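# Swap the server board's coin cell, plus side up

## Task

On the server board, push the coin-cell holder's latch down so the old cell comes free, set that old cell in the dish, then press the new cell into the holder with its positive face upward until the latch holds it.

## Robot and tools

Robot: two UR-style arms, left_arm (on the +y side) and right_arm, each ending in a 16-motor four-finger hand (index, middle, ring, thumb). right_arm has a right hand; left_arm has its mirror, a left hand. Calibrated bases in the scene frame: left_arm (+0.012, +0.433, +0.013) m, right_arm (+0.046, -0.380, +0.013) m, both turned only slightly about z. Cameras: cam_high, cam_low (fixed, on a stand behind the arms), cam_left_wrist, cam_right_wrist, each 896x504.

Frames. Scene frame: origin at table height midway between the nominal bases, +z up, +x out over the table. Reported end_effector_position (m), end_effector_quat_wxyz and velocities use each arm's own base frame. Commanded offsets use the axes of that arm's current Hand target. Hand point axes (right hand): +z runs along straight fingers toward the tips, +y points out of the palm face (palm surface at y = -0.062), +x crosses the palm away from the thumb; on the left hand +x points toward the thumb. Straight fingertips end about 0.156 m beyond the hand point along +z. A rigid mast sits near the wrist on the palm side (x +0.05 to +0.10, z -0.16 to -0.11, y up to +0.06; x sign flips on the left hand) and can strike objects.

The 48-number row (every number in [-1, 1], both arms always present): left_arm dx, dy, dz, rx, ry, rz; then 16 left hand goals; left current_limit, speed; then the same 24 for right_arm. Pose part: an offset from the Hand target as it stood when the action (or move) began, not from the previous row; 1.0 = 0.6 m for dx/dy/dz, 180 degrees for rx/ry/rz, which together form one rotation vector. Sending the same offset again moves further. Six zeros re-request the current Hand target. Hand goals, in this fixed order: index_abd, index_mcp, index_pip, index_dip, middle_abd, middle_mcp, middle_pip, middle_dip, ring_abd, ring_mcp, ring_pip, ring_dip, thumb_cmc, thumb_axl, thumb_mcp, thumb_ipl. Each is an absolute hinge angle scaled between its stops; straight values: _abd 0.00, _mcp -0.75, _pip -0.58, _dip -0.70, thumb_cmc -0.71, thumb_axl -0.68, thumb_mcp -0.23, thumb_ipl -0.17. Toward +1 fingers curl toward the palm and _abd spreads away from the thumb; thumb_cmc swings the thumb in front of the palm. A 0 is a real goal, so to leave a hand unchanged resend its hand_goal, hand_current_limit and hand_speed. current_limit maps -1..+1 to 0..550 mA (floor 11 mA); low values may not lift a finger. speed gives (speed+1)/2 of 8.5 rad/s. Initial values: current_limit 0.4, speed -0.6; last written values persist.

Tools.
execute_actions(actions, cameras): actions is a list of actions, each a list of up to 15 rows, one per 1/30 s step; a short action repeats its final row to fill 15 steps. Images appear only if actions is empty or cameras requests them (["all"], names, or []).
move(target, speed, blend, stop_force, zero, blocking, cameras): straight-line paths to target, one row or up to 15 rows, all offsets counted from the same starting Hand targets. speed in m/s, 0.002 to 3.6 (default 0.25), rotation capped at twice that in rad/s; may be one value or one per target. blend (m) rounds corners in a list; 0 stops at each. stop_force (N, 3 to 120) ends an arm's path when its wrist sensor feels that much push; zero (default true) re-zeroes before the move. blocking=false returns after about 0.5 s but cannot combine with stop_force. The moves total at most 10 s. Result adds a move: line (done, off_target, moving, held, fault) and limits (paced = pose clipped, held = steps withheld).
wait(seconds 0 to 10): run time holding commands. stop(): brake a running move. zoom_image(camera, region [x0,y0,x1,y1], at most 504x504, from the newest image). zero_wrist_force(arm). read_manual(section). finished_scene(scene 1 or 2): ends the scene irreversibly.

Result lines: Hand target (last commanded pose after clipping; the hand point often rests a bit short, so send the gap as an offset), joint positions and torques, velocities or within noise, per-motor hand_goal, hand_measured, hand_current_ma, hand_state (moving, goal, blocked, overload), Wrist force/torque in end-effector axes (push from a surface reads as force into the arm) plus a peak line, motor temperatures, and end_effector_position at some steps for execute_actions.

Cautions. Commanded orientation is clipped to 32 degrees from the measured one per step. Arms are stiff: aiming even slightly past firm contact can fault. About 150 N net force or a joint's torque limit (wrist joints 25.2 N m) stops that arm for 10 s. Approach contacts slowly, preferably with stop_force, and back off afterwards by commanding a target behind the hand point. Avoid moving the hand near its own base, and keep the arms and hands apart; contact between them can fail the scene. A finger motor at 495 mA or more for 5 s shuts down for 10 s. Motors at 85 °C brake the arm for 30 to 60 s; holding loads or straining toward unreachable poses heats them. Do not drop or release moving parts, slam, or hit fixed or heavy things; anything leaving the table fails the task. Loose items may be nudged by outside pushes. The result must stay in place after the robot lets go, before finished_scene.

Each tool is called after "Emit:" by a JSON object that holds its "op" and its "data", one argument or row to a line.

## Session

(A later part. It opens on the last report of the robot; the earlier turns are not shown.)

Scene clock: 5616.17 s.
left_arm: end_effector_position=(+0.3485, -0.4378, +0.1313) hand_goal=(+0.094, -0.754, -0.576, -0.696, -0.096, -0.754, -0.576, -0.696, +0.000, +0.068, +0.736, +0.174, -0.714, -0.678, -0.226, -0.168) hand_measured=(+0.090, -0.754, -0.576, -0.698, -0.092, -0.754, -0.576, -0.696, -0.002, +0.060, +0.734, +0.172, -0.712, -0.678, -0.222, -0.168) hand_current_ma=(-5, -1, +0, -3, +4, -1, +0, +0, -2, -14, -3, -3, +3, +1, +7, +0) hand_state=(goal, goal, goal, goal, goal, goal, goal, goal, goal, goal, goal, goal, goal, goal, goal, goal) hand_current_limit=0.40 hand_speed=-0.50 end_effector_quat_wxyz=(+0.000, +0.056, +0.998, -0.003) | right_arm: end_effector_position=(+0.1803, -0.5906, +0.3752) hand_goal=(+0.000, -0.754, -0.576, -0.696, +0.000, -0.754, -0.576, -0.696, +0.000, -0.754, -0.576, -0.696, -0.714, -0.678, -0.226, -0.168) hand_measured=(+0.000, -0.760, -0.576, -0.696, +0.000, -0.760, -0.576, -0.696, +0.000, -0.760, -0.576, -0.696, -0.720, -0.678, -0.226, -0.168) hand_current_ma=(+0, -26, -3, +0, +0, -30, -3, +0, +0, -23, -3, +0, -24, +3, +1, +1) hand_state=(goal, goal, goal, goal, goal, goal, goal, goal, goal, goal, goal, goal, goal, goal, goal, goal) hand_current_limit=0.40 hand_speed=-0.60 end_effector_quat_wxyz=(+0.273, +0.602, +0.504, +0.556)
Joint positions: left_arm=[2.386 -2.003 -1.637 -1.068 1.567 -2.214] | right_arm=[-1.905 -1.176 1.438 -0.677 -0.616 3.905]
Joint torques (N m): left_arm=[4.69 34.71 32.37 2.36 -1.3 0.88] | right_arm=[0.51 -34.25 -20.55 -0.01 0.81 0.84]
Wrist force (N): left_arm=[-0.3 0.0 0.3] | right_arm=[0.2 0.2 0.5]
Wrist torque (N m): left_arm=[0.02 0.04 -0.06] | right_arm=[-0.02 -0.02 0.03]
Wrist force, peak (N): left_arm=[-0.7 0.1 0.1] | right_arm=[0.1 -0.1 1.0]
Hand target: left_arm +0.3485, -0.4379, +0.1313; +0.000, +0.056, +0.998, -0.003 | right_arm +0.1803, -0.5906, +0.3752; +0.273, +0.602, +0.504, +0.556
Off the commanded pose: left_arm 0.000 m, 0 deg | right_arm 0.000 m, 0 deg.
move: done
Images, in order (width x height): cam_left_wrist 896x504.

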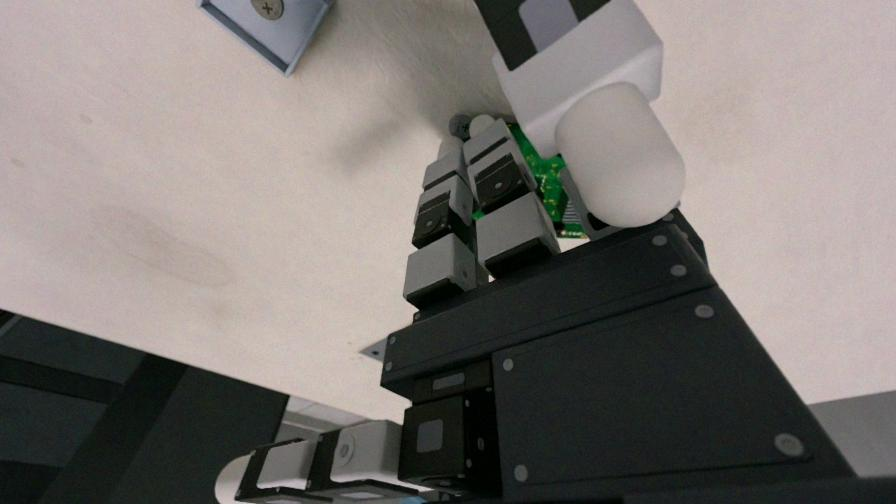

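Emit:
{"op": "move", "data": {
  "target": [0,0,-0.075,0,0,0,0.095,-0.754,-0.576,-0.696,-0.095,-0.754,-0.576,-0.696,0,0.068,0.737,0.174,-0.714,-0.678,-0.226,-0.168,0.4,-0.5,0,0,0,0,0,0,0,-0.754,-0.576,-0.696,0,-0.754,-0.576,-0.696,0,-0.754,-0.576,-0.696,-0.714,-0.678,-0.226,-0.168,0.4,-0.6],
  "speed": 0.1,
  "cameras": ["cam_left_wrist"]
}}

Emit:
{"op": "zoom_image", "data": {
  "camera": "cam_left_wrist",
  "region": [400, 50, 520, 140]
}}

Emit:
{"op": "move", "data": {
  "target": [-0.0005,0.1437,0.2233,0.25,0,0,-0.06,-0.986,-0.576,-0.696,0.06,-0.986,-0.576,-0.696,0,0.068,0.737,0.174,-0.714,-0.678,-0.226,-0.168,0.4,-0.5,0,0,0,0,0,0,0,-0.754,-0.576,-0.696,0,-0.754,-0.576,-0.696,0,-0.754,-0.576,-0.696,-0.714,-0.678,-0.226,-0.168,0.4,-0.6],
  "speed": 0.2,
  "cameras": ["cam_left_wrist","cam_high","cam_low"]
}}

Emit:
{"op": "zoom_image", "data": {
  "camera": "cam_left_wrist",
  "region": [400, 100, 540, 205]
}}

Emit:
{"op": "zoom_image", "data": {
  "camera": "cam_high",
  "region": [375, 240, 445, 300]
}}

Scene clock: 5633.23 s.
left_arm: end_effector_position=(+0.3485, -0.4377, +0.1763) hand_goal=(+0.094, -0.754, -0.576, -0.696, -0.096, -0.754, -0.576, -0.696, +0.000, +0.068, +0.736, +0.174, -0.714, -0.678, -0.226, -0.168) hand_measured=(+0.090, -0.754, -0.576, -0.698, -0.092, -0.754, -0.576, -0.696, -0.002, +0.060, +0.734, +0.172, -0.712, -0.678, -0.222, -0.168) hand_current_ma=(-5, -1, +0, -3, +4, -1, +0, +0, -2, -14, -3, -3, +3, +1, +7, +0) hand_state=(goal, goal, goal, goal, goal, goal, goal, goal, goal, goal, goal, goal, goal, goal, goal, goal) hand_current_limit=0.40 hand_speed=-0.50 end_effector_quat_wxyz=(+0.000, +0.056, +0.998, -0.003) | right_arm: end_effector_position=(+0.1803, -0.5906, +0.3752) hand_goal=(+0.000, -0.754, -0.576, -0.696, +0.000, -0.754, -0.576, -0.696, +0.000, -0.754, -0.576, -0.696, -0.714, -0.678, -0.226, -0.168) hand_measured=(+0.000, -0.760, -0.576, -0.696, +0.000, -0.760, -0.576, -0.696, +0.000, -0.760, -0.576, -0.696, -0.720, -0.678, -0.226, -0.168) hand_current_ma=(+0, -26, -3, +0, +0, -30, -3, +0, +0, -23, -3, +0, -24, +3, +1, +1) hand_state=(goal, goal, goal, goal, goal, goal, goal, goal, goal, goal, goal, goal, goal, goal, goal, goal) hand_current_limit=0.40 hand_speed=-0.60 end_effector_quat_wxyz=(+0.273, +0.602, +0.504, +0.556)
Joint positions: left_arm=[2.386 -1.957 -1.578 -1.173 1.567 -2.214] | right_arm=[-1.905 -1.176 1.438 -0.677 -0.616 3.905]
Joint torques (N m): left_arm=[12.76 33.79 15.58 1.95 -0.75 2.1] | right_arm=[1.06 -33.75 -20.26 -0.15 0.96 0.92]
Wrist force (N): left_arm=[-0.7 0.2 0.1] | right_arm=[0.2 0.1 0.7]
Wrist torque (N m): left_arm=[0.05 0.08 -0.08] | right_arm=[-0.04 -0.02 0.03]
Wrist force, peak (N): left_arm=[-0.3 0.1 1.4] | right_arm=[0.0 0.3 1.0]
Hand target: left_arm +0.3485, -0.4377, +0.1763; +0.000, +0.056, +0.998, -0.003 | right_arm +0.1803, -0.5906, +0.3752; +0.273, +0.602, +0.504, +0.556
Off the commanded pose: left_arm 0.000 m, 0 deg | right_arm 0.000 m, 0 deg.
move: done
Images, in order (width x height): cam_left_wrist 896x504.

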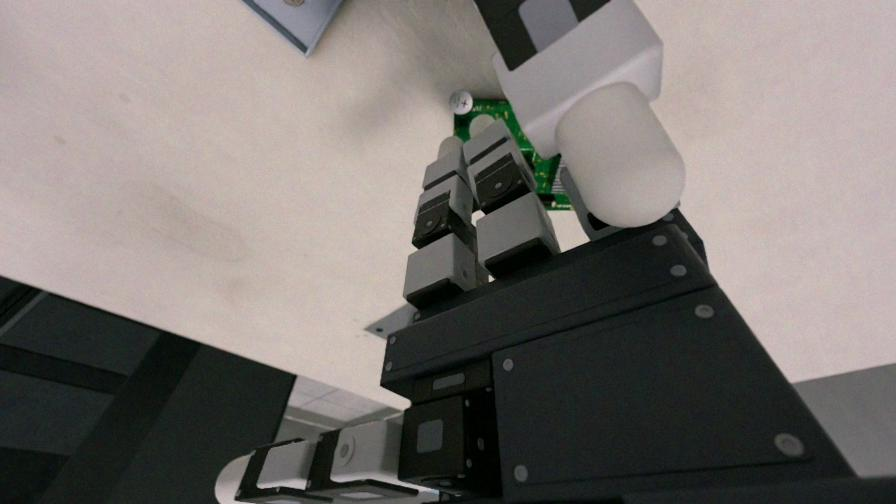

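Scaled by 4.200 from the camera's 896x504 image, which has a finer 1280x720 frame.

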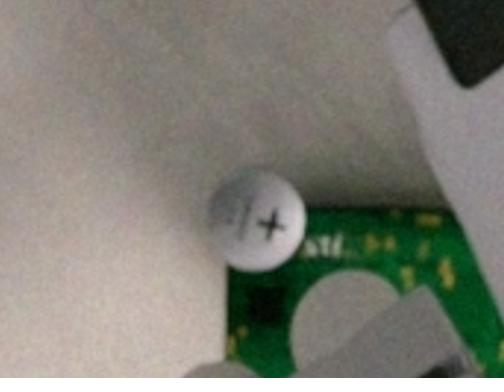

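Scene clock: 5635.67 s.
left_arm: end_effector_position=(+0.3585, -0.3528, +0.0418) hand_goal=(-0.060, -0.986, -0.576, -0.696, +0.060, -0.986, -0.576, -0.696, +0.000, +0.068, +0.736, +0.174, -0.714, -0.678, -0.226, -0.168) hand_measured=(-0.056, -0.976, -0.576, -0.698, +0.058, -0.976, -0.576, -0.696, -0.002, +0.060, +0.734, +0.172, -0.710, -0.678, -0.222, -0.168) hand_current_ma=(+4, +20, +0, -3, -3, +22, +0, +0, -2, -14, -3, -3, +7, +1, +7, +0) hand_state=(goal, goal, goal, goal, goal, goal, goal, goal, goal, goal, goal, goal, goal, goal, goal, goal) hand_current_limit=0.40 hand_speed=-0.50 end_effector_quat_wxyz=(-0.021, +0.052, +0.921, -0.385) end_effector_velocity=(-0.001, -0.002, +0.000) end_effector_angular_velocity=(-0.005, +0.000, -0.003) | right_arm: end_effector_position=(+0.1803, -0.5906, +0.3752) hand_goal=(+0.000, -0.754, -0.576, -0.696, +0.000, -0.754, -0.576, -0.696, +0.000, -0.754, -0.576, -0.696, -0.714, -0.678, -0.226, -0.168) hand_measured=(+0.000, -0.760, -0.576, -0.696, +0.000, -0.760, -0.576, -0.696, +0.000, -0.760, -0.576, -0.696, -0.720, -0.678, -0.226, -0.168) hand_current_ma=(+0, -26, -3, +0, +0, -30, -3, +0, +0, -23, -3, +0, -24, +3, +1, +1) hand_state=(goal, goal, goal, goal, goal, goal, goal, goal, goal, goal, goal, goal, goal, goal, goal, goal) hand_current_limit=0.40 hand_speed=-0.60 end_effector_quat_wxyz=(+0.273, +0.602, +0.504, +0.556)
Joint positions: left_arm=[2.86 -1.869 -2.235 -0.438 0.795 -1.81] | right_arm=[-1.905 -1.176 1.438 -0.677 -0.616 3.905]
Joint velocities: left_arm=[-0.001 0 0 0.001 -0.005 0.001] | right_arm=[within noise]
Joint torques (N m): left_arm=[1.77 31.15 17.26 3.33 -2.93 0.65] | right_arm=[1.8 -34.18 -19.31 -0.25 0.86 0.84]
Wrist force (N): left_arm=[-0.6 1.5 -1.1] | right_arm=[0.1 0.0 0.7]
Wrist torque (N m): left_arm=[0.06 0.06 0.08] | right_arm=[-0.04 -0.01 0.02]
Wrist force, peak (N): left_arm=[-1.1 2.5 -1.2] | right_arm=[0.2 0.1 1.0]
Hand target: left_arm +0.3585, -0.3528, +0.0419; -0.021, +0.052, +0.921, -0.385 | right_arm +0.1803, -0.5906, +0.3752; +0.273, +0.602, +0.504, +0.556
Off the commanded pose: left_arm 0.000 m, 0 deg | right_arm 0.000 m, 0 deg.
move: done
Images, in order (width x height): cam_high 896x504, cam_low 896x504, cam_left_wrist 896x504.

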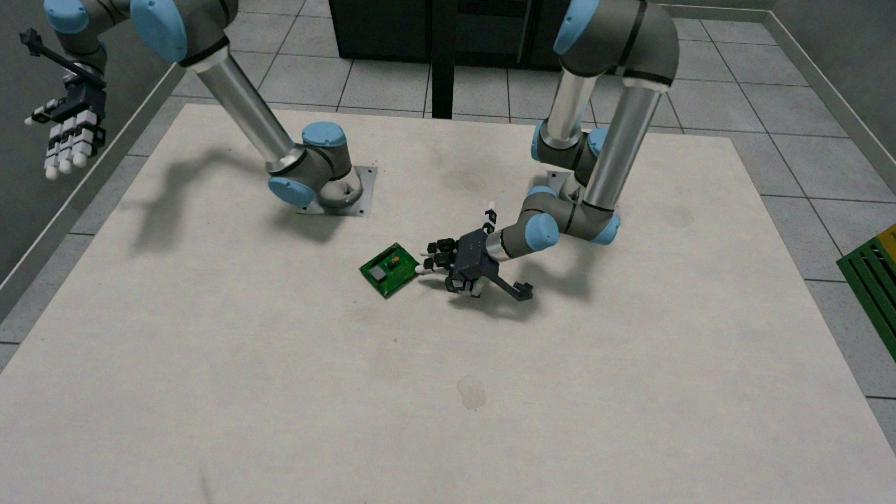

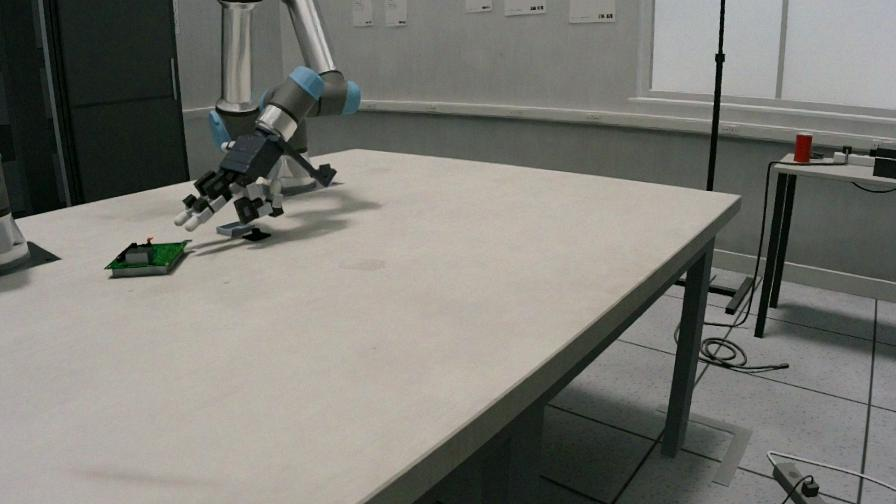

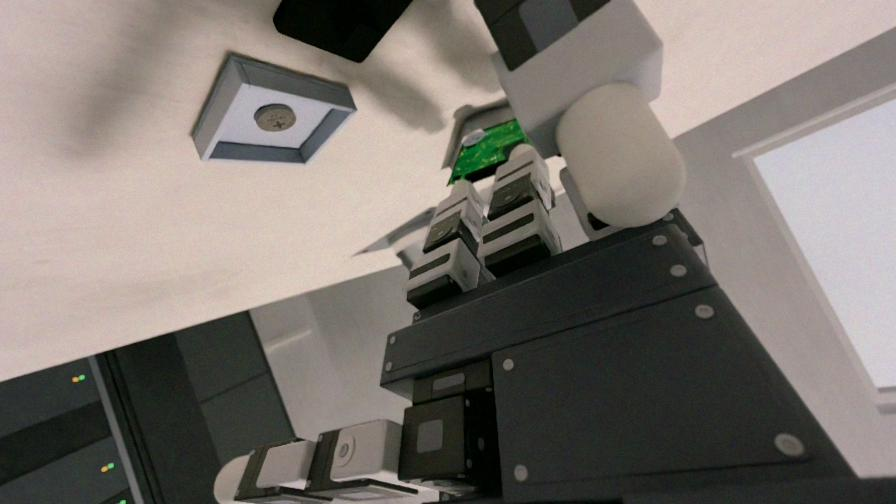

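Scaled by 3.600 from the camera's 896x504 image, which has a finer 1280x720 frame.

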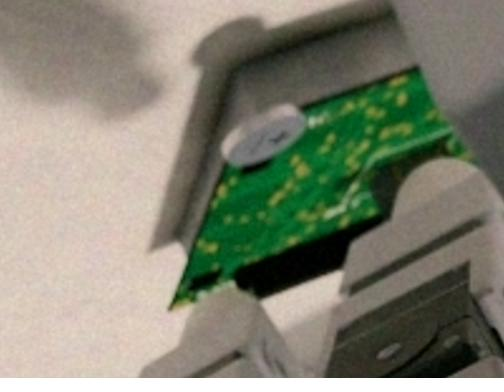

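Scaled by 7.200 from the camera's 896x504 image, which has a finer 1280x720 frame.

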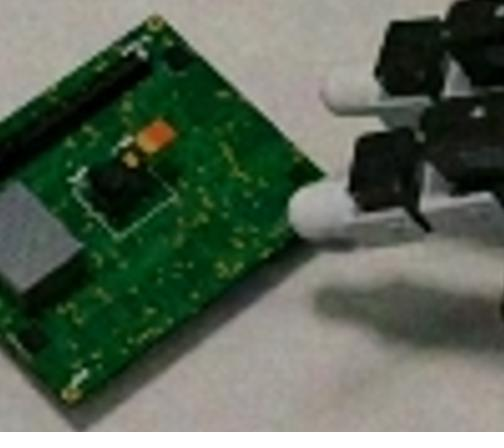

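Emit:
{"op": "move", "data": {
  "target": [-0.0015,0.0402,0.0410,0,0,0,-0.06,-0.986,-0.576,-0.696,0.06,-0.986,-0.576,-0.696,0,0.068,0.737,0.174,-0.714,-0.678,-0.226,-0.168,0.4,-0.5,0,0,0,0,0,0,0,-0.754,-0.576,-0.696,0,-0.754,-0.576,-0.696,0,-0.754,-0.576,-0.696,-0.714,-0.678,-0.226,-0.168,0.4,-0.6],
  "speed": 0.05,
  "stop_force": 5,
  "cameras": []
}}

Emit:
{"op": "move", "data": {
  "target": [0,0,0,0,0,0,0.11,-0.986,-0.576,-0.696,-0.11,-0.986,-0.576,-0.696,0,0.068,0.737,0.174,-0.714,-0.678,-0.226,-0.168,0.4,-0.9,0,0,0,0,0,0,0,-0.754,-0.576,-0.696,0,-0.754,-0.576,-0.696,0,-0.754,-0.576,-0.696,-0.714,-0.678,-0.226,-0.168,0.4,-0.6],
  "speed": 0.05,
  "cameras": ["cam_left_wrist","cam_high","cam_low"]
}}

Emit:
{"op": "zoom_image", "data": {
  "camera": "cam_left_wrist",
  "region": [430, 110, 530, 185]
}}

Emit:
{"op": "zoom_image", "data": {
  "camera": "cam_high",
  "region": [395, 240, 445, 280]
}}

Emit:
{"op": "zoom_image", "data": {
  "camera": "cam_low",
  "region": [160, 215, 220, 265]
}}

Scene clock: 5649.87 s.
left_arm: end_effector_position=(+0.3593, -0.3534, +0.0074) hand_goal=(-0.060, -0.986, -0.576, -0.696, +0.060, -0.986, -0.576, -0.696, +0.000, +0.068, +0.736, +0.174, -0.714, -0.678, -0.226, -0.168) hand_measured=(-0.056, -0.976, -0.576, -0.698, +0.058, -0.976, -0.576, -0.696, -0.002, +0.060, +0.734, +0.172, -0.710, -0.678, -0.222, -0.168) hand_current_ma=(+4, +20, +0, -3, -3, +22, +0, +0, -2, -14, -3, -3, +7, +1, +7, +0) hand_state=(goal, goal, goal, goal, goal, goal, goal, goal, goal, goal, goal, goal, goal, goal, goal, goal) hand_current_limit=0.40 hand_speed=-0.50 end_effector_quat_wxyz=(-0.021, +0.052, +0.921, -0.385) | right_arm: end_effector_position=(+0.1803, -0.5906, +0.3752) hand_goal=(+0.000, -0.754, -0.576, -0.696, +0.000, -0.754, -0.576, -0.696, +0.000, -0.754, -0.576, -0.696, -0.714, -0.678, -0.226, -0.168) hand_measured=(+0.000, -0.760, -0.576, -0.696, +0.000, -0.760, -0.576, -0.696, +0.000, -0.760, -0.576, -0.696, -0.720, -0.678, -0.226, -0.168) hand_current_ma=(+0, -26, -3, +0, +0, -30, -3, +0, +0, -23, -3, +0, -24, +3, +1, +1) hand_state=(goal, goal, goal, goal, goal, goal, goal, goal, goal, goal, goal, goal, goal, goal, goal, goal) hand_current_limit=0.40 hand_speed=-0.60 end_effector_quat_wxyz=(+0.273, +0.602, +0.504, +0.556)
Joint positions: left_arm=[2.859 -1.959 -2.25 -0.332 0.795 -1.811] | right_arm=[-1.905 -1.176 1.438 -0.677 -0.616 3.905]
Joint torques (N m): left_arm=[-11.92 30.32 24.95 3.45 0.04 0.12] | right_arm=[1.09 -34.34 -20.32 -0.2 0.88 0.91]
Wrist force (N): left_arm=[-0.9 1.2 -1.0] | right_arm=[0.0 0.1 0.6]
Wrist torque (N m): left_arm=[0.01 0.11 0.09] | right_arm=[-0.04 0.00 0.01]
Wrist force, peak (N): left_arm=[-1.2 1.5 -1.3] | right_arm=[0.1 0.0 1.0]
Hand target: left_arm +0.3593, -0.3534, +0.0074; -0.021, +0.052, +0.921, -0.385 | right_arm +0.1803, -0.5906, +0.3752; +0.273, +0.602, +0.504, +0.556
Off the commanded pose: left_arm 0.000 m, 0 deg | right_arm 0.000 m, 0 deg.
move: done
No camera images: "cameras" was empty.

Scene clock: 5650.40 s.
left_arm: end_effector_position=(+0.3593, -0.3534, +0.0074) hand_goal=(+0.110, -0.986, -0.576, -0.696, -0.110, -0.986, -0.576, -0.696, +0.000, +0.068, +0.736, +0.174, -0.714, -0.678, -0.226, -0.168) hand_measured=(+0.018, -0.976, -0.576, -0.698, -0.036, -0.976, -0.576, -0.696, -0.002, +0.060, +0.734, +0.172, -0.710, -0.678, -0.222, -0.168) hand_current_ma=(-268, +20, +0, -3, +204, +22, +0, +0, -2, -14, -3, -3, +7, +1, +7, +0) hand_state=(blocked, goal, goal, goal, blocked, goal, goal, goal, goal, goal, goal, goal, goal, goal, goal, goal) hand_current_limit=0.40 hand_speed=-0.90 end_effector_quat_wxyz=(-0.021, +0.052, +0.921, -0.385) | right_arm: end_effector_position=(+0.1803, -0.5906, +0.3752) hand_goal=(+0.000, -0.754, -0.576, -0.696, +0.000, -0.754, -0.576, -0.696, +0.000, -0.754, -0.576, -0.696, -0.714, -0.678, -0.226, -0.168) hand_measured=(+0.000, -0.760, -0.576, -0.696, +0.000, -0.760, -0.576, -0.696, +0.000, -0.760, -0.576, -0.696, -0.720, -0.678, -0.226, -0.168) hand_current_ma=(+0, -26, -3, +0, +0, -30, -3, +0, +0, -23, -3, +0, -24, +3, +1, +1) hand_state=(goal, goal, goal, goal, goal, goal, goal, goal, goal, goal, goal, goal, goal, goal, goal, goal) hand_current_limit=0.40 hand_speed=-0.60 end_effector_quat_wxyz=(+0.273, +0.602, +0.504, +0.556)
Joint positions: left_arm=[2.859 -1.959 -2.25 -0.332 0.795 -1.811] | right_arm=[-1.905 -1.176 1.438 -0.677 -0.616 3.905]
Joint torques (N m): left_arm=[-11.44 29.22 25.13 3.61 -0.13 1.38] | right_arm=[0.96 -33.35 -20.09 -0.16 0.96 0.81]
Wrist force (N): left_arm=[-1.0 2.3 -2.7] | right_arm=[0.1 0.3 0.6]
Wrist torque (N m): left_arm=[0.22 0.10 0.04] | right_arm=[-0.01 -0.01 0.03]
Wrist force, peak (N): left_arm=[-1.3 1.8 -3.2] | right_arm=[0.3 0.3 0.6]
Hand target: left_arm +0.3593, -0.3534, +0.0074; -0.021, +0.052, +0.921, -0.385 | right_arm +0.1803, -0.5906, +0.3752; +0.273, +0.602, +0.504, +0.556
Off the commanded pose: left_arm 0.000 m, 0 deg | right_arm 0.000 m, 0 deg.
move: done
Images, in order (width x height): cam_high 896x504, cam_low 896x504, cam_left_wrist 896x504.

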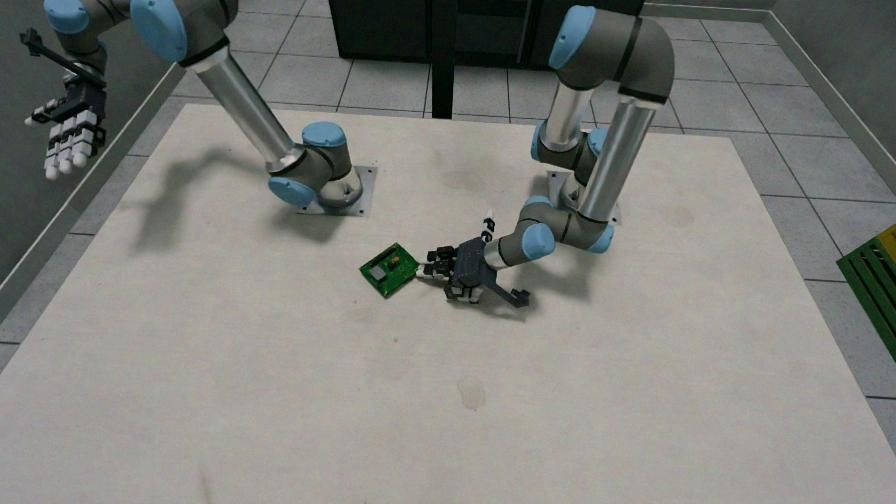

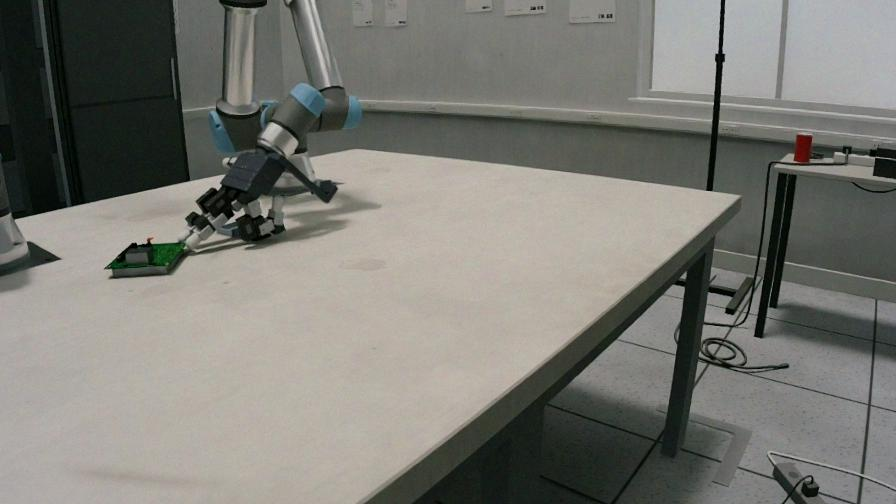

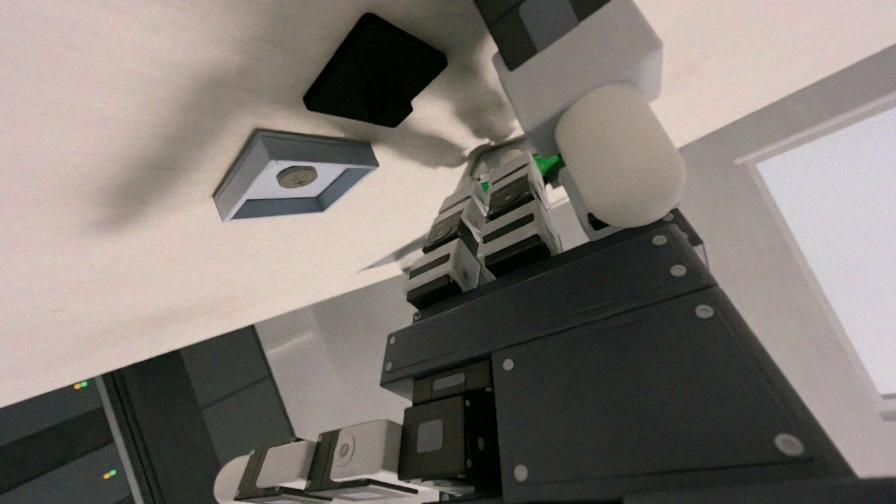

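Scaled by 5.040 from the camera's 896x504 image, which has a finer 1280x720 frame.

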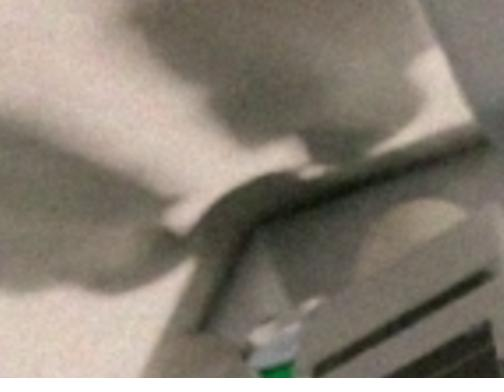

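Scaled by 10.080 from the camera's 896x504 image, which has a finer 1280x720 frame.

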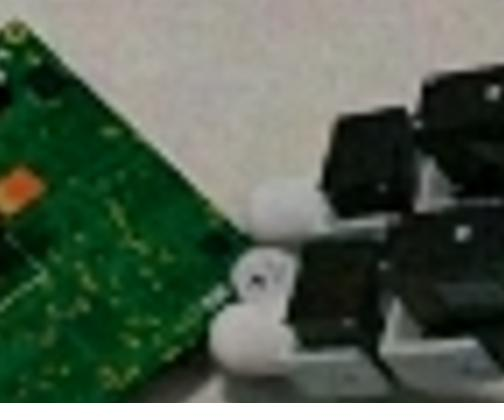

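Scaled by 8.400 from the camera's 896x504 image, which has a finer 1280x720 frame.

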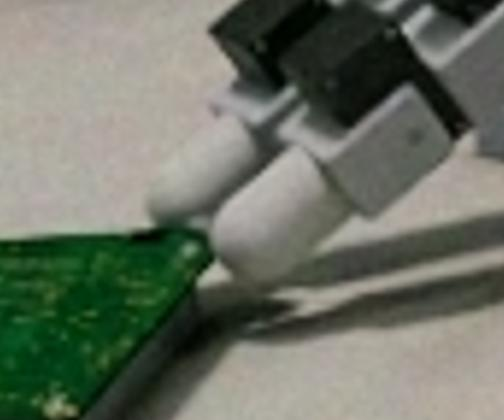

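Emit:
{"op": "move", "data": {
  "target": [0,-0.0471,-0.0471,0,0,0,0.11,-0.986,-0.576,-0.696,-0.11,-0.986,-0.576,-0.696,0,0.068,0.737,0.174,-0.714,-0.678,-0.226,-0.168,0.4,-0.9,0,0,0,0,0,0,0,-0.754,-0.576,-0.696,0,-0.754,-0.576,-0.696,0,-0.754,-0.576,-0.696,-0.714,-0.678,-0.226,-0.168,0.4,-0.6],
  "speed": 0.06,
  "cameras": ["cam_left_wrist","cam_high","cam_low"]
}}

Emit:
{"op": "zoom_image", "data": {
  "camera": "cam_left_wrist",
  "region": [430, 110, 530, 185]
}}

Emit:
{"op": "zoom_image", "data": {
  "camera": "cam_high",
  "region": [395, 240, 445, 280]
}}

Emit:
{"op": "zoom_image", "data": {
  "camera": "cam_low",
  "region": [160, 205, 220, 255]
}}

Scene clock: 5659.97 s.
left_arm: end_effector_position=(+0.3594, -0.3532, +0.0474) hand_goal=(+0.110, -0.986, -0.576, -0.696, -0.110, -0.986, -0.576, -0.696, +0.000, +0.068, +0.736, +0.174, -0.714, -0.678, -0.226, -0.168) hand_measured=(+0.022, -0.974, -0.574, -0.696, -0.042, -0.972, -0.572, -0.696, -0.002, +0.060, +0.734, +0.172, -0.710, -0.678, -0.222, -0.168) hand_current_ma=(-247, +24, +3, -1, +179, +32, +4, +0, -2, -14, -3, -3, +7, +1, +7, +0) hand_state=(blocked, goal, goal, goal, blocked, goal, goal, goal, goal, goal, goal, goal, goal, goal, goal, goal) hand_current_limit=0.40 hand_speed=-0.90 end_effector_quat_wxyz=(-0.021, +0.052, +0.921, -0.385) | right_arm: end_effector_position=(+0.1803, -0.5906, +0.3752) hand_goal=(+0.000, -0.754, -0.576, -0.696, +0.000, -0.754, -0.576, -0.696, +0.000, -0.754, -0.576, -0.696, -0.714, -0.678, -0.226, -0.168) hand_measured=(+0.000, -0.760, -0.576, -0.696, +0.000, -0.760, -0.576, -0.696, +0.000, -0.760, -0.576, -0.696, -0.720, -0.678, -0.226, -0.168) hand_current_ma=(+0, -26, -3, +0, +0, -30, -3, +0, +0, -23, -3, +0, -24, +3, +1, +1) hand_state=(goal, goal, goal, goal, goal, goal, goal, goal, goal, goal, goal, goal, goal, goal, goal, goal) hand_current_limit=0.40 hand_speed=-0.60 end_effector_quat_wxyz=(+0.273, +0.602, +0.504, +0.556)
Joint positions: left_arm=[2.859 -1.857 -2.229 -0.455 0.795 -1.811] | right_arm=[-1.905 -1.176 1.438 -0.677 -0.616 3.905]
Joint torques (N m): left_arm=[11.51 26.79 5.67 2.32 -2.93 1.58] | right_arm=[1.3 -34.31 -20.48 0.06 1.04 0.9]
Wrist force (N): left_arm=[-0.7 1.1 -1.2] | right_arm=[0.2 0.3 0.4]
Wrist torque (N m): left_arm=[0.01 0.07 -0.03] | right_arm=[0.01 -0.02 0.04]
Wrist force, peak (N): left_arm=[-1.3 1.7 -3.4] | right_arm=[0.2 0.1 1.0]
Hand target: left_arm +0.3593, -0.3532, +0.0474; -0.021, +0.052, +0.921, -0.385 | right_arm +0.1803, -0.5906, +0.3752; +0.273, +0.602, +0.504, +0.556
Off the commanded pose: left_arm 0.000 m, 0 deg | right_arm 0.000 m, 0 deg.
move: done
Images, in order (width x height): cam_high 896x504, cam_low 896x504, cam_left_wrist 896x504.

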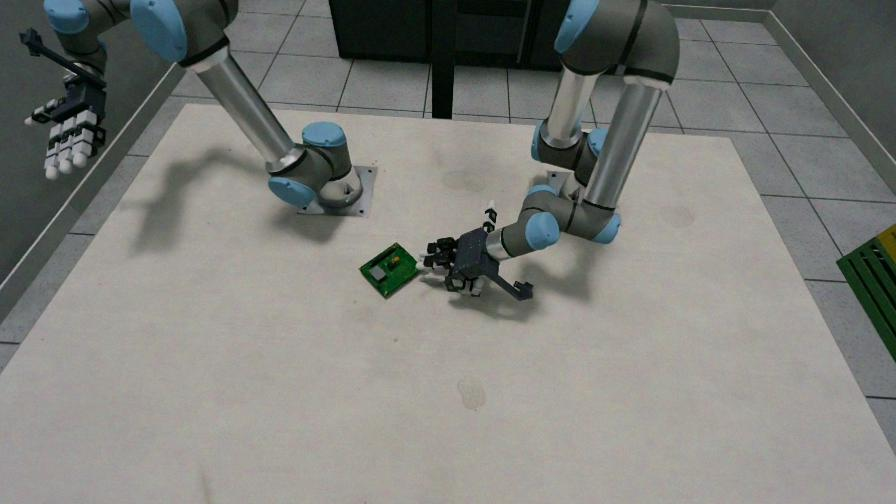

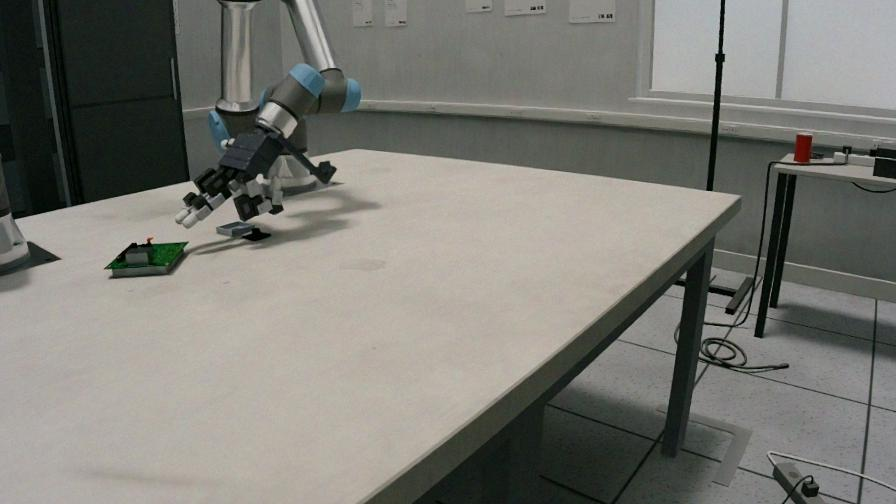

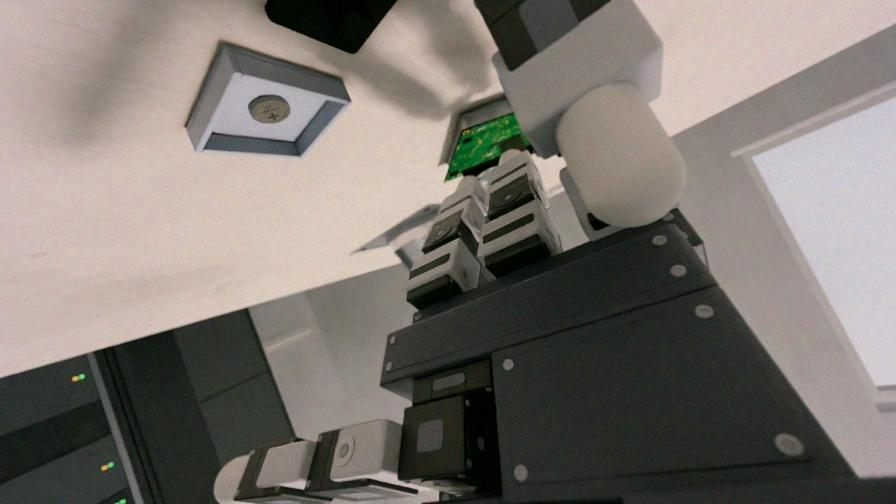

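Scaled by 5.040 from the camera's 896x504 image, which has a finer 1280x720 frame.

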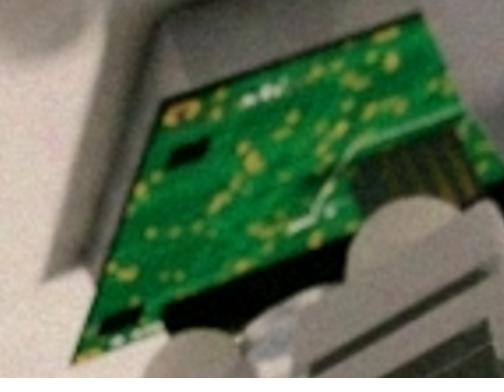

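Scaled by 10.080 from the camera's 896x504 image, which has a finer 1280x720 frame.

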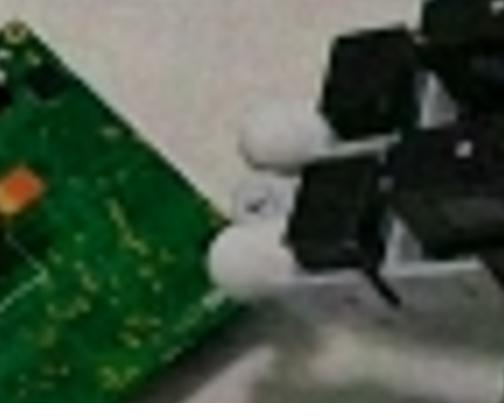

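Scaled by 8.400 from the camera's 896x504 image, which has a finer 1280x720 frame.

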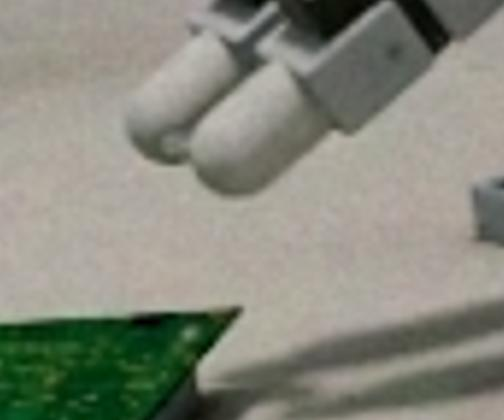

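Emit:
{"op": "move", "data": {
  "target": [
    [0,-0.0471,-0.0471,0,0,0,0.11,-0.986,-0.576,-0.696,-0.11,-0.986,-0.576,-0.696,0,0.068,0.737,0.174,-0.714,-0.678,-0.226,-0.168,0.4,-0.9,0,0,0,0,0,0,0,-0.754,-0.576,-0.696,0,-0.754,-0.576,-0.696,0,-0.754,-0.576,-0.696,-0.714,-0.678,-0.226,-0.168,0.4,-0.6],
    [0.1620,-0.2587,0.0830,-0.1300,-0.1504,-0.2360,0.11,-0.986,-0.576,-0.696,-0.11,-0.986,-0.576,-0.696,0,0.068,0.737,0.174,-0.714,-0.678,-0.226,-0.168,0.4,-0.9,0,0,0,0,0,0,0,-0.754,-0.576,-0.696,0,-0.754,-0.576,-0.696,0,-0.754,-0.576,-0.696,-0.714,-0.678,-0.226,-0.168,0.4,-0.6]
  ],
  "speed": 0.12,
  "blend": [0.01,0],
  "cameras": ["cam_left_wrist","cam_high","cam_low"]
}}

Emit:
{"op": "zoom_image", "data": {
  "camera": "cam_left_wrist",
  "region": [420, 110, 540, 200]
}}

Emit:
{"op": "zoom_image", "data": {
  "camera": "cam_high",
  "region": [365, 230, 425, 280]
}}

Emit:
{"op": "zoom_image", "data": {
  "camera": "cam_low",
  "region": [120, 210, 180, 260]
}}

Scene clock: 5701.87 s.
left_arm: end_effector_position=(+0.2465, -0.4860, +0.1226) hand_goal=(+0.110, -0.986, -0.576, -0.696, -0.110, -0.986, -0.576, -0.696, +0.000, +0.068, +0.736, +0.174, -0.714, -0.678, -0.226, -0.168) hand_measured=(+0.022, -0.974, -0.574, -0.696, -0.042, -0.972, -0.572, -0.696, -0.002, +0.060, +0.734, +0.172, -0.710, -0.678, -0.222, -0.168) hand_current_ma=(-247, +24, +3, -1, +179, +32, +4, +0, -2, -14, -3, -3, +8, +1, +7, +0) hand_state=(blocked, goal, goal, goal, blocked, goal, goal, goal, goal, goal, goal, goal, goal, goal, goal, goal) hand_current_limit=0.40 hand_speed=-0.90 end_effector_quat_wxyz=(+0.064, -0.365, +0.914, -0.164) | right_arm: end_effector_position=(+0.1803, -0.5906, +0.3752) hand_goal=(+0.000, -0.754, -0.576, -0.696, +0.000, -0.754, -0.576, -0.696, +0.000, -0.754, -0.576, -0.696, -0.714, -0.678, -0.226, -0.168) hand_measured=(+0.000, -0.760, -0.576, -0.696, +0.000, -0.760, -0.576, -0.696, +0.000, -0.760, -0.576, -0.696, -0.720, -0.678, -0.226, -0.168) hand_current_ma=(+0, -26, -3, +0, +0, -30, -3, +0, +0, -23, -3, +0, -24, +3, +1, +1) hand_state=(goal, goal, goal, goal, goal, goal, goal, goal, goal, goal, goal, goal, goal, goal, goal, goal) hand_current_limit=0.40 hand_speed=-0.60 end_effector_quat_wxyz=(+0.273, +0.602, +0.504, +0.556)
Joint positions: left_arm=[2.332 -1.85 -1.944 -0.565 1.567 -3.142] | right_arm=[-1.905 -1.176 1.438 -0.677 -0.616 3.905]
Joint torques (N m): left_arm=[13.02 40.24 10.22 2.72 -0.22 -1] | right_arm=[1.66 -34.23 -19.47 -0.1 0.89 0.85]
Wrist force (N): left_arm=[-0.4 0.6 -0.4] | right_arm=[0.0 0.1 0.7]
Wrist torque (N m): left_arm=[0.03 0.04 -0.10] | right_arm=[-0.04 -0.01 0.01]
Wrist force, peak (N): left_arm=[-0.6 2.5 0.0] | right_arm=[0.2 0.2 1.1]
Hand target: left_arm +0.2465, -0.4860, +0.1226; +0.064, -0.366, +0.914, -0.164 | right_arm +0.1803, -0.5906, +0.3752; +0.273, +0.602, +0.504, +0.556
Off the commanded pose: left_arm 0.000 m, 0 deg | right_arm 0.000 m, 0 deg.
move: done
Images, in order (width x height): cam_high 896x504, cam_low 896x504, cam_left_wrist 896x504.

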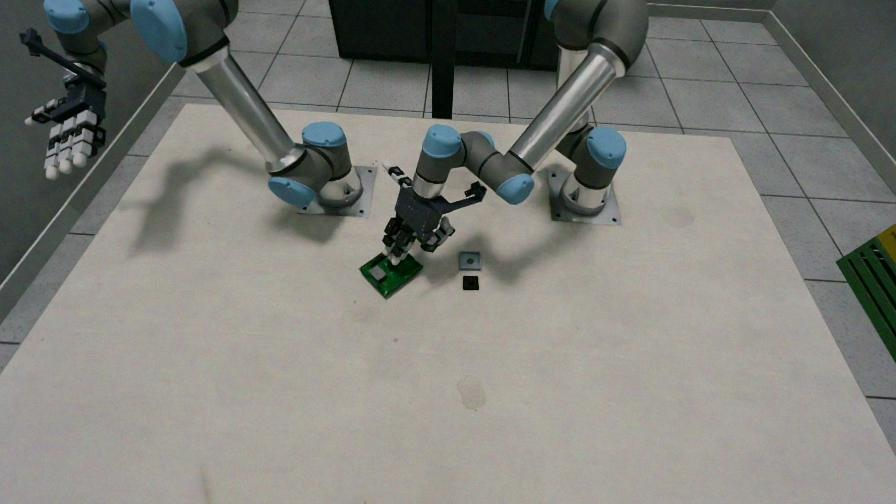

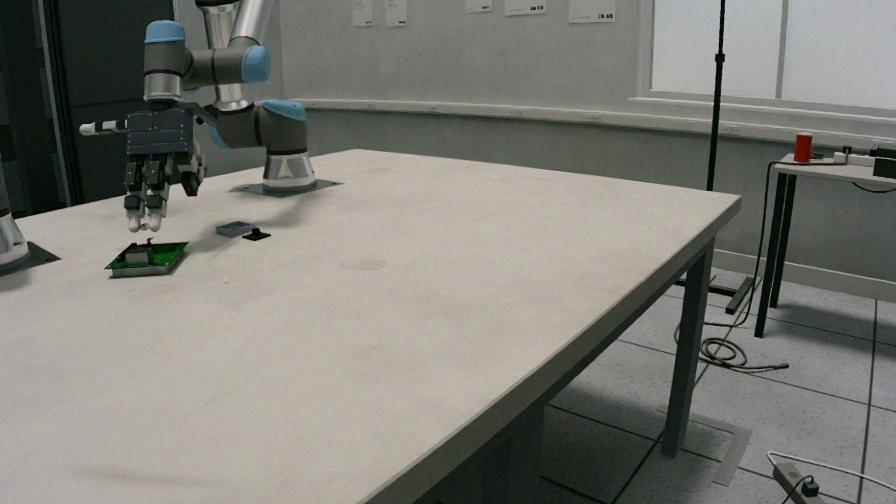

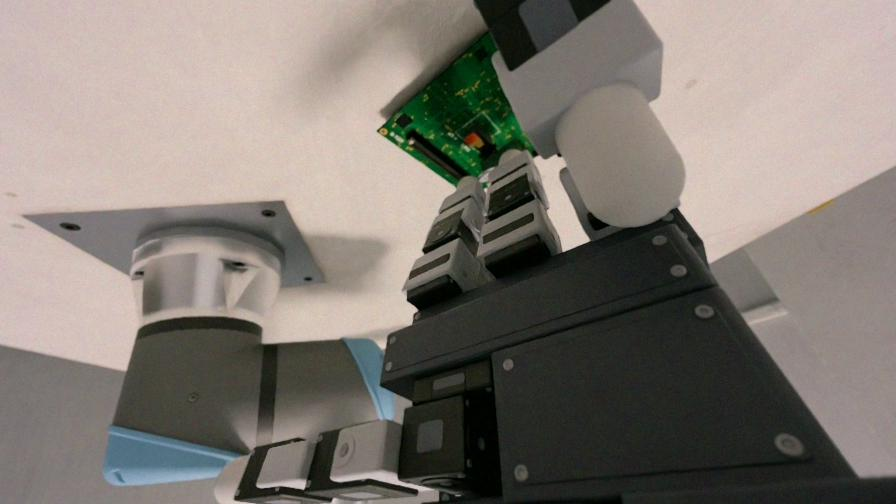

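Scaled by 4.200 from the camera's 896x504 image, which has a finer 1280x720 frame.

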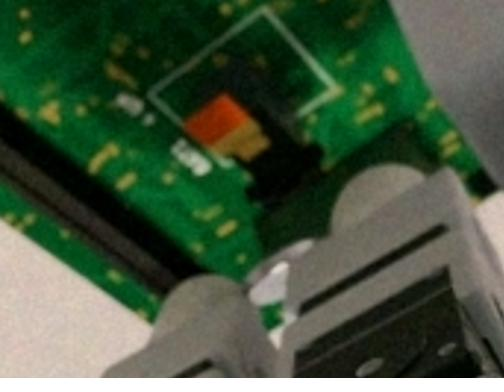

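Scaled by 8.400 from the camera's 896x504 image, which has a finer 1280x720 frame.

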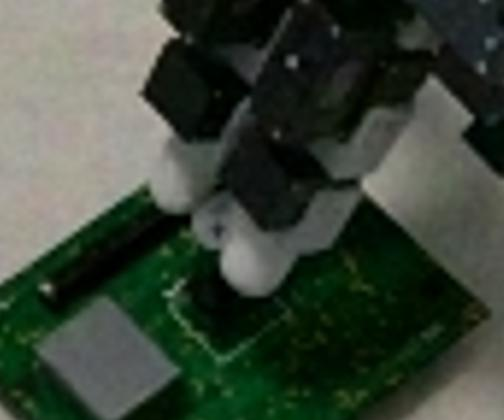

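Scaled by 8.400 from the camera's 896x504 image, which has a finer 1280x720 frame.

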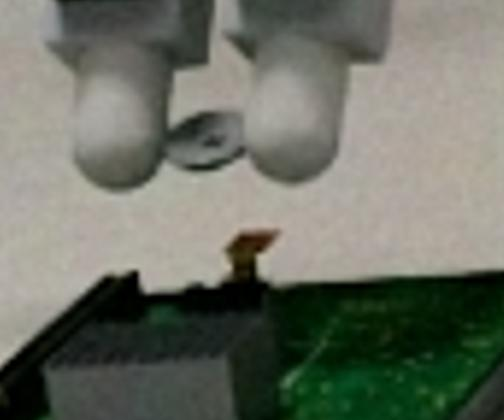

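Emit:
{"op": "zoom_image", "data": {
  "camera": "cam_low",
  "region": [126, 214, 162, 244]
}}

Scaled by 14.000 from the camera's 896x504 image, which has a finer 1280x720 frame.

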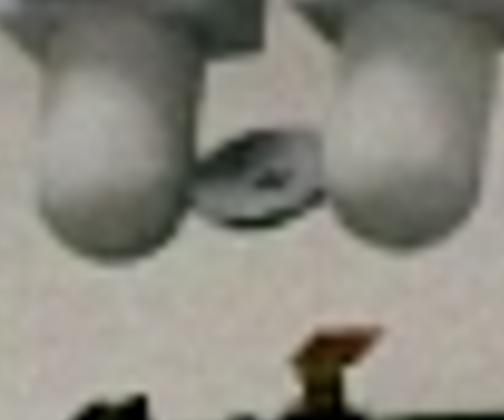

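Emit:
{"op": "move", "data": {
  "target": [-0.0008,-0.0140,0.0033,-0.0389,0,0,0.11,-0.986,-0.576,-0.696,-0.11,-0.986,-0.576,-0.696,0,0.068,0.737,0.174,-0.714,-0.678,-0.226,-0.168,0.4,-0.9,0,0,0,0,0,0,0,-0.754,-0.576,-0.696,0,-0.754,-0.576,-0.696,0,-0.754,-0.576,-0.696,-0.714,-0.678,-0.226,-0.168,0.4,-0.6],
  "speed": 0.05,
  "cameras": ["cam_left_wrist","cam_high","cam_low"]
}}

Emit:
{"op": "zoom_image", "data": {
  "camera": "cam_left_wrist",
  "region": [440, 110, 520, 170]
}}

Emit:
{"op": "zoom_image", "data": {
  "camera": "cam_high",
  "region": [375, 245, 415, 280]
}}

Emit:
{"op": "zoom_image", "data": {
  "camera": "cam_low",
  "region": [126, 220, 162, 250]
}}

Scene clock: 5755.00 s.
left_arm: end_effector_position=(+0.2528, -0.4919, +0.1237) hand_goal=(+0.110, -0.986, -0.576, -0.696, -0.110, -0.986, -0.576, -0.696, +0.000, +0.068, +0.736, +0.174, -0.714, -0.678, -0.226, -0.168) hand_measured=(+0.022, -0.974, -0.574, -0.696, -0.042, -0.972, -0.572, -0.696, -0.002, +0.060, +0.734, +0.172, -0.710, -0.678, -0.222, -0.168) hand_current_ma=(-247, +24, +3, -1, +179, +32, +4, +0, -2, -14, -3, -3, +8, +1, +7, +0) hand_state=(blocked, goal, goal, goal, blocked, goal, goal, goal, goal, goal, goal, goal, goal, goal, goal, goal) hand_current_limit=0.40 hand_speed=-0.90 end_effector_quat_wxyz=(+0.041, -0.369, +0.922, -0.108) | right_arm: end_effector_position=(+0.1803, -0.5906, +0.3752) hand_goal=(+0.000, -0.754, -0.576, -0.696, +0.000, -0.754, -0.576, -0.696, +0.000, -0.754, -0.576, -0.696, -0.714, -0.678, -0.226, -0.168) hand_measured=(+0.000, -0.760, -0.576, -0.696, +0.000, -0.760, -0.576, -0.696, +0.000, -0.760, -0.576, -0.696, -0.720, -0.678, -0.226, -0.168) hand_current_ma=(+0, -26, -3, +0, +0, -30, -3, +0, +0, -23, -3, +0, -24, +3, +1, +1) hand_state=(goal, goal, goal, goal, goal, goal, goal, goal, goal, goal, goal, goal, goal, goal, goal, goal) hand_current_limit=0.40 hand_speed=-0.60 end_effector_quat_wxyz=(+0.273, +0.602, +0.504, +0.556)
Joint positions: left_arm=[2.333 -1.904 -1.834 -0.743 1.567 -3.141] | right_arm=[-1.905 -1.176 1.438 -0.677 -0.616 3.905]
Joint torques (N m): left_arm=[10.98 40.04 10.48 4.48 -1.27 1.93] | right_arm=[1.33 -33.94 -19.88 0.02 0.91 0.81]
Wrist force (N): left_arm=[-0.7 0.7 -0.2] | right_arm=[0.2 0.1 0.8]
Wrist torque (N m): left_arm=[0.04 0.09 -0.10] | right_arm=[-0.05 -0.02 0.03]
Wrist force, peak (N): left_arm=[-0.9 1.2 -0.3] | right_arm=[0.2 0.3 1.0]
Hand target: left_arm +0.2528, -0.4918, +0.1237; +0.041, -0.369, +0.922, -0.108 | right_arm +0.1803, -0.5906, +0.3752; +0.273, +0.602, +0.504, +0.556
Off the commanded pose: left_arm 0.000 m, 0 deg | right_arm 0.000 m, 0 deg.
move: done
Images, in order (width x height): cam_high 896x504, cam_low 896x504, cam_left_wrist 896x504.

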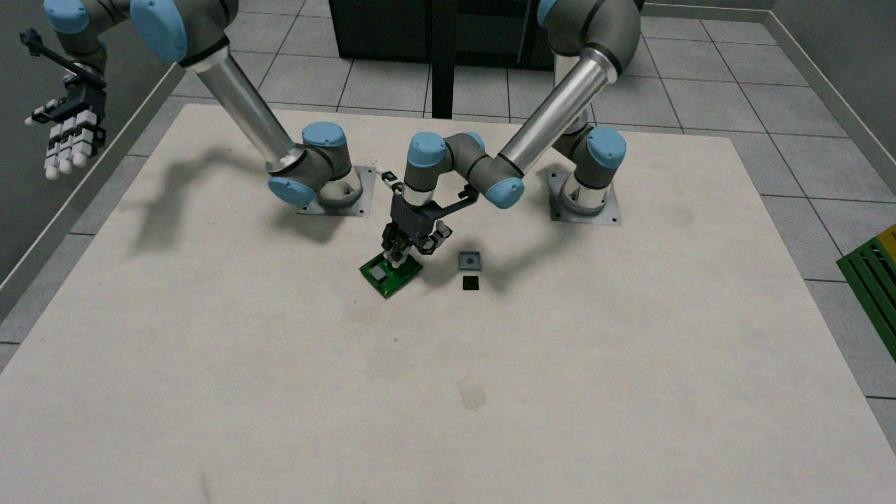

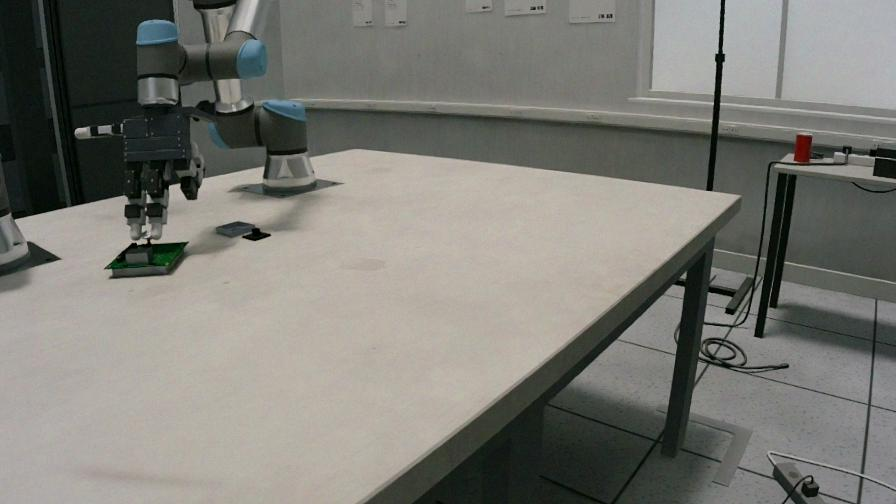

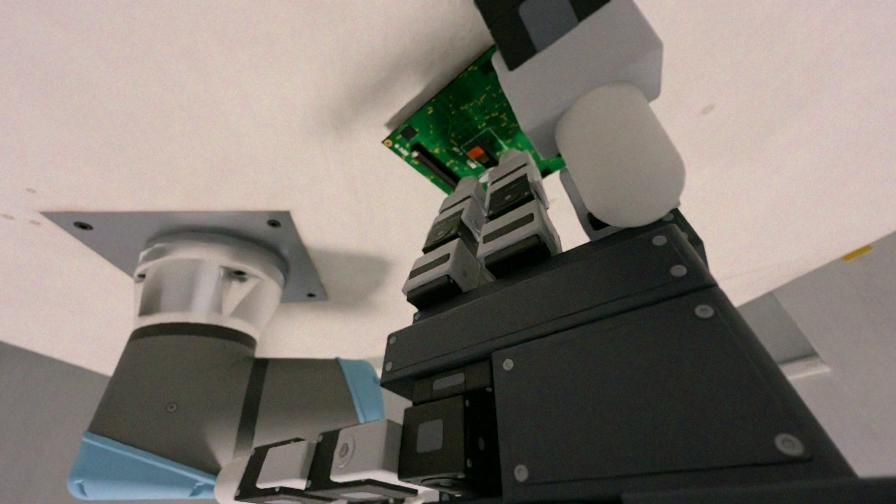

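Scaled by 6.300 from the camera's 896x504 image, which has a finer 1280x720 frame.

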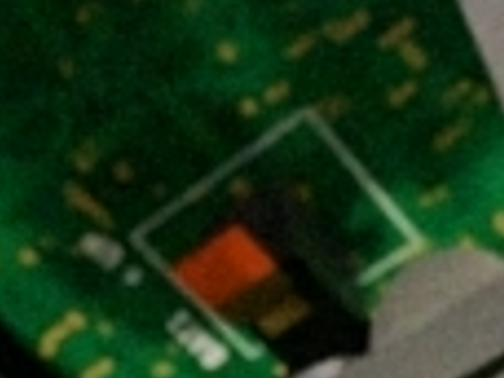

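Scaled by 12.600 from the camera's 896x504 image, which has a finer 1280x720 frame.

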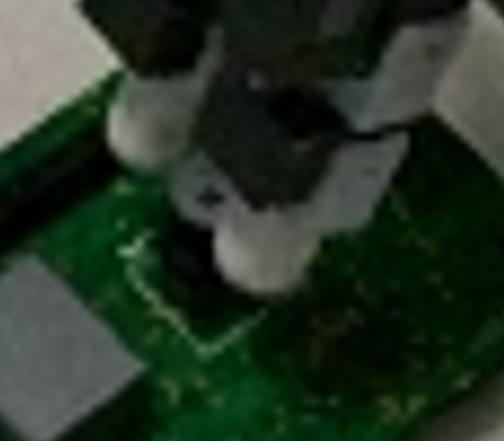

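Scaled by 14.000 from the camera's 896x504 image, which has a finer 1280x720 frame.

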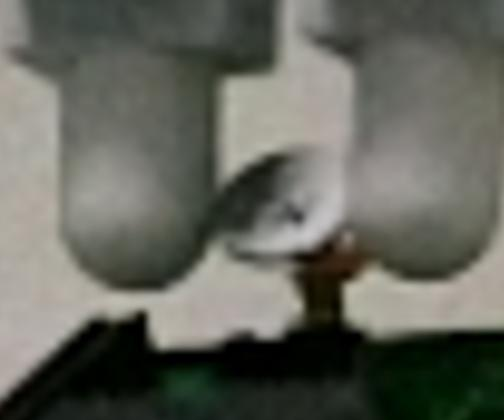

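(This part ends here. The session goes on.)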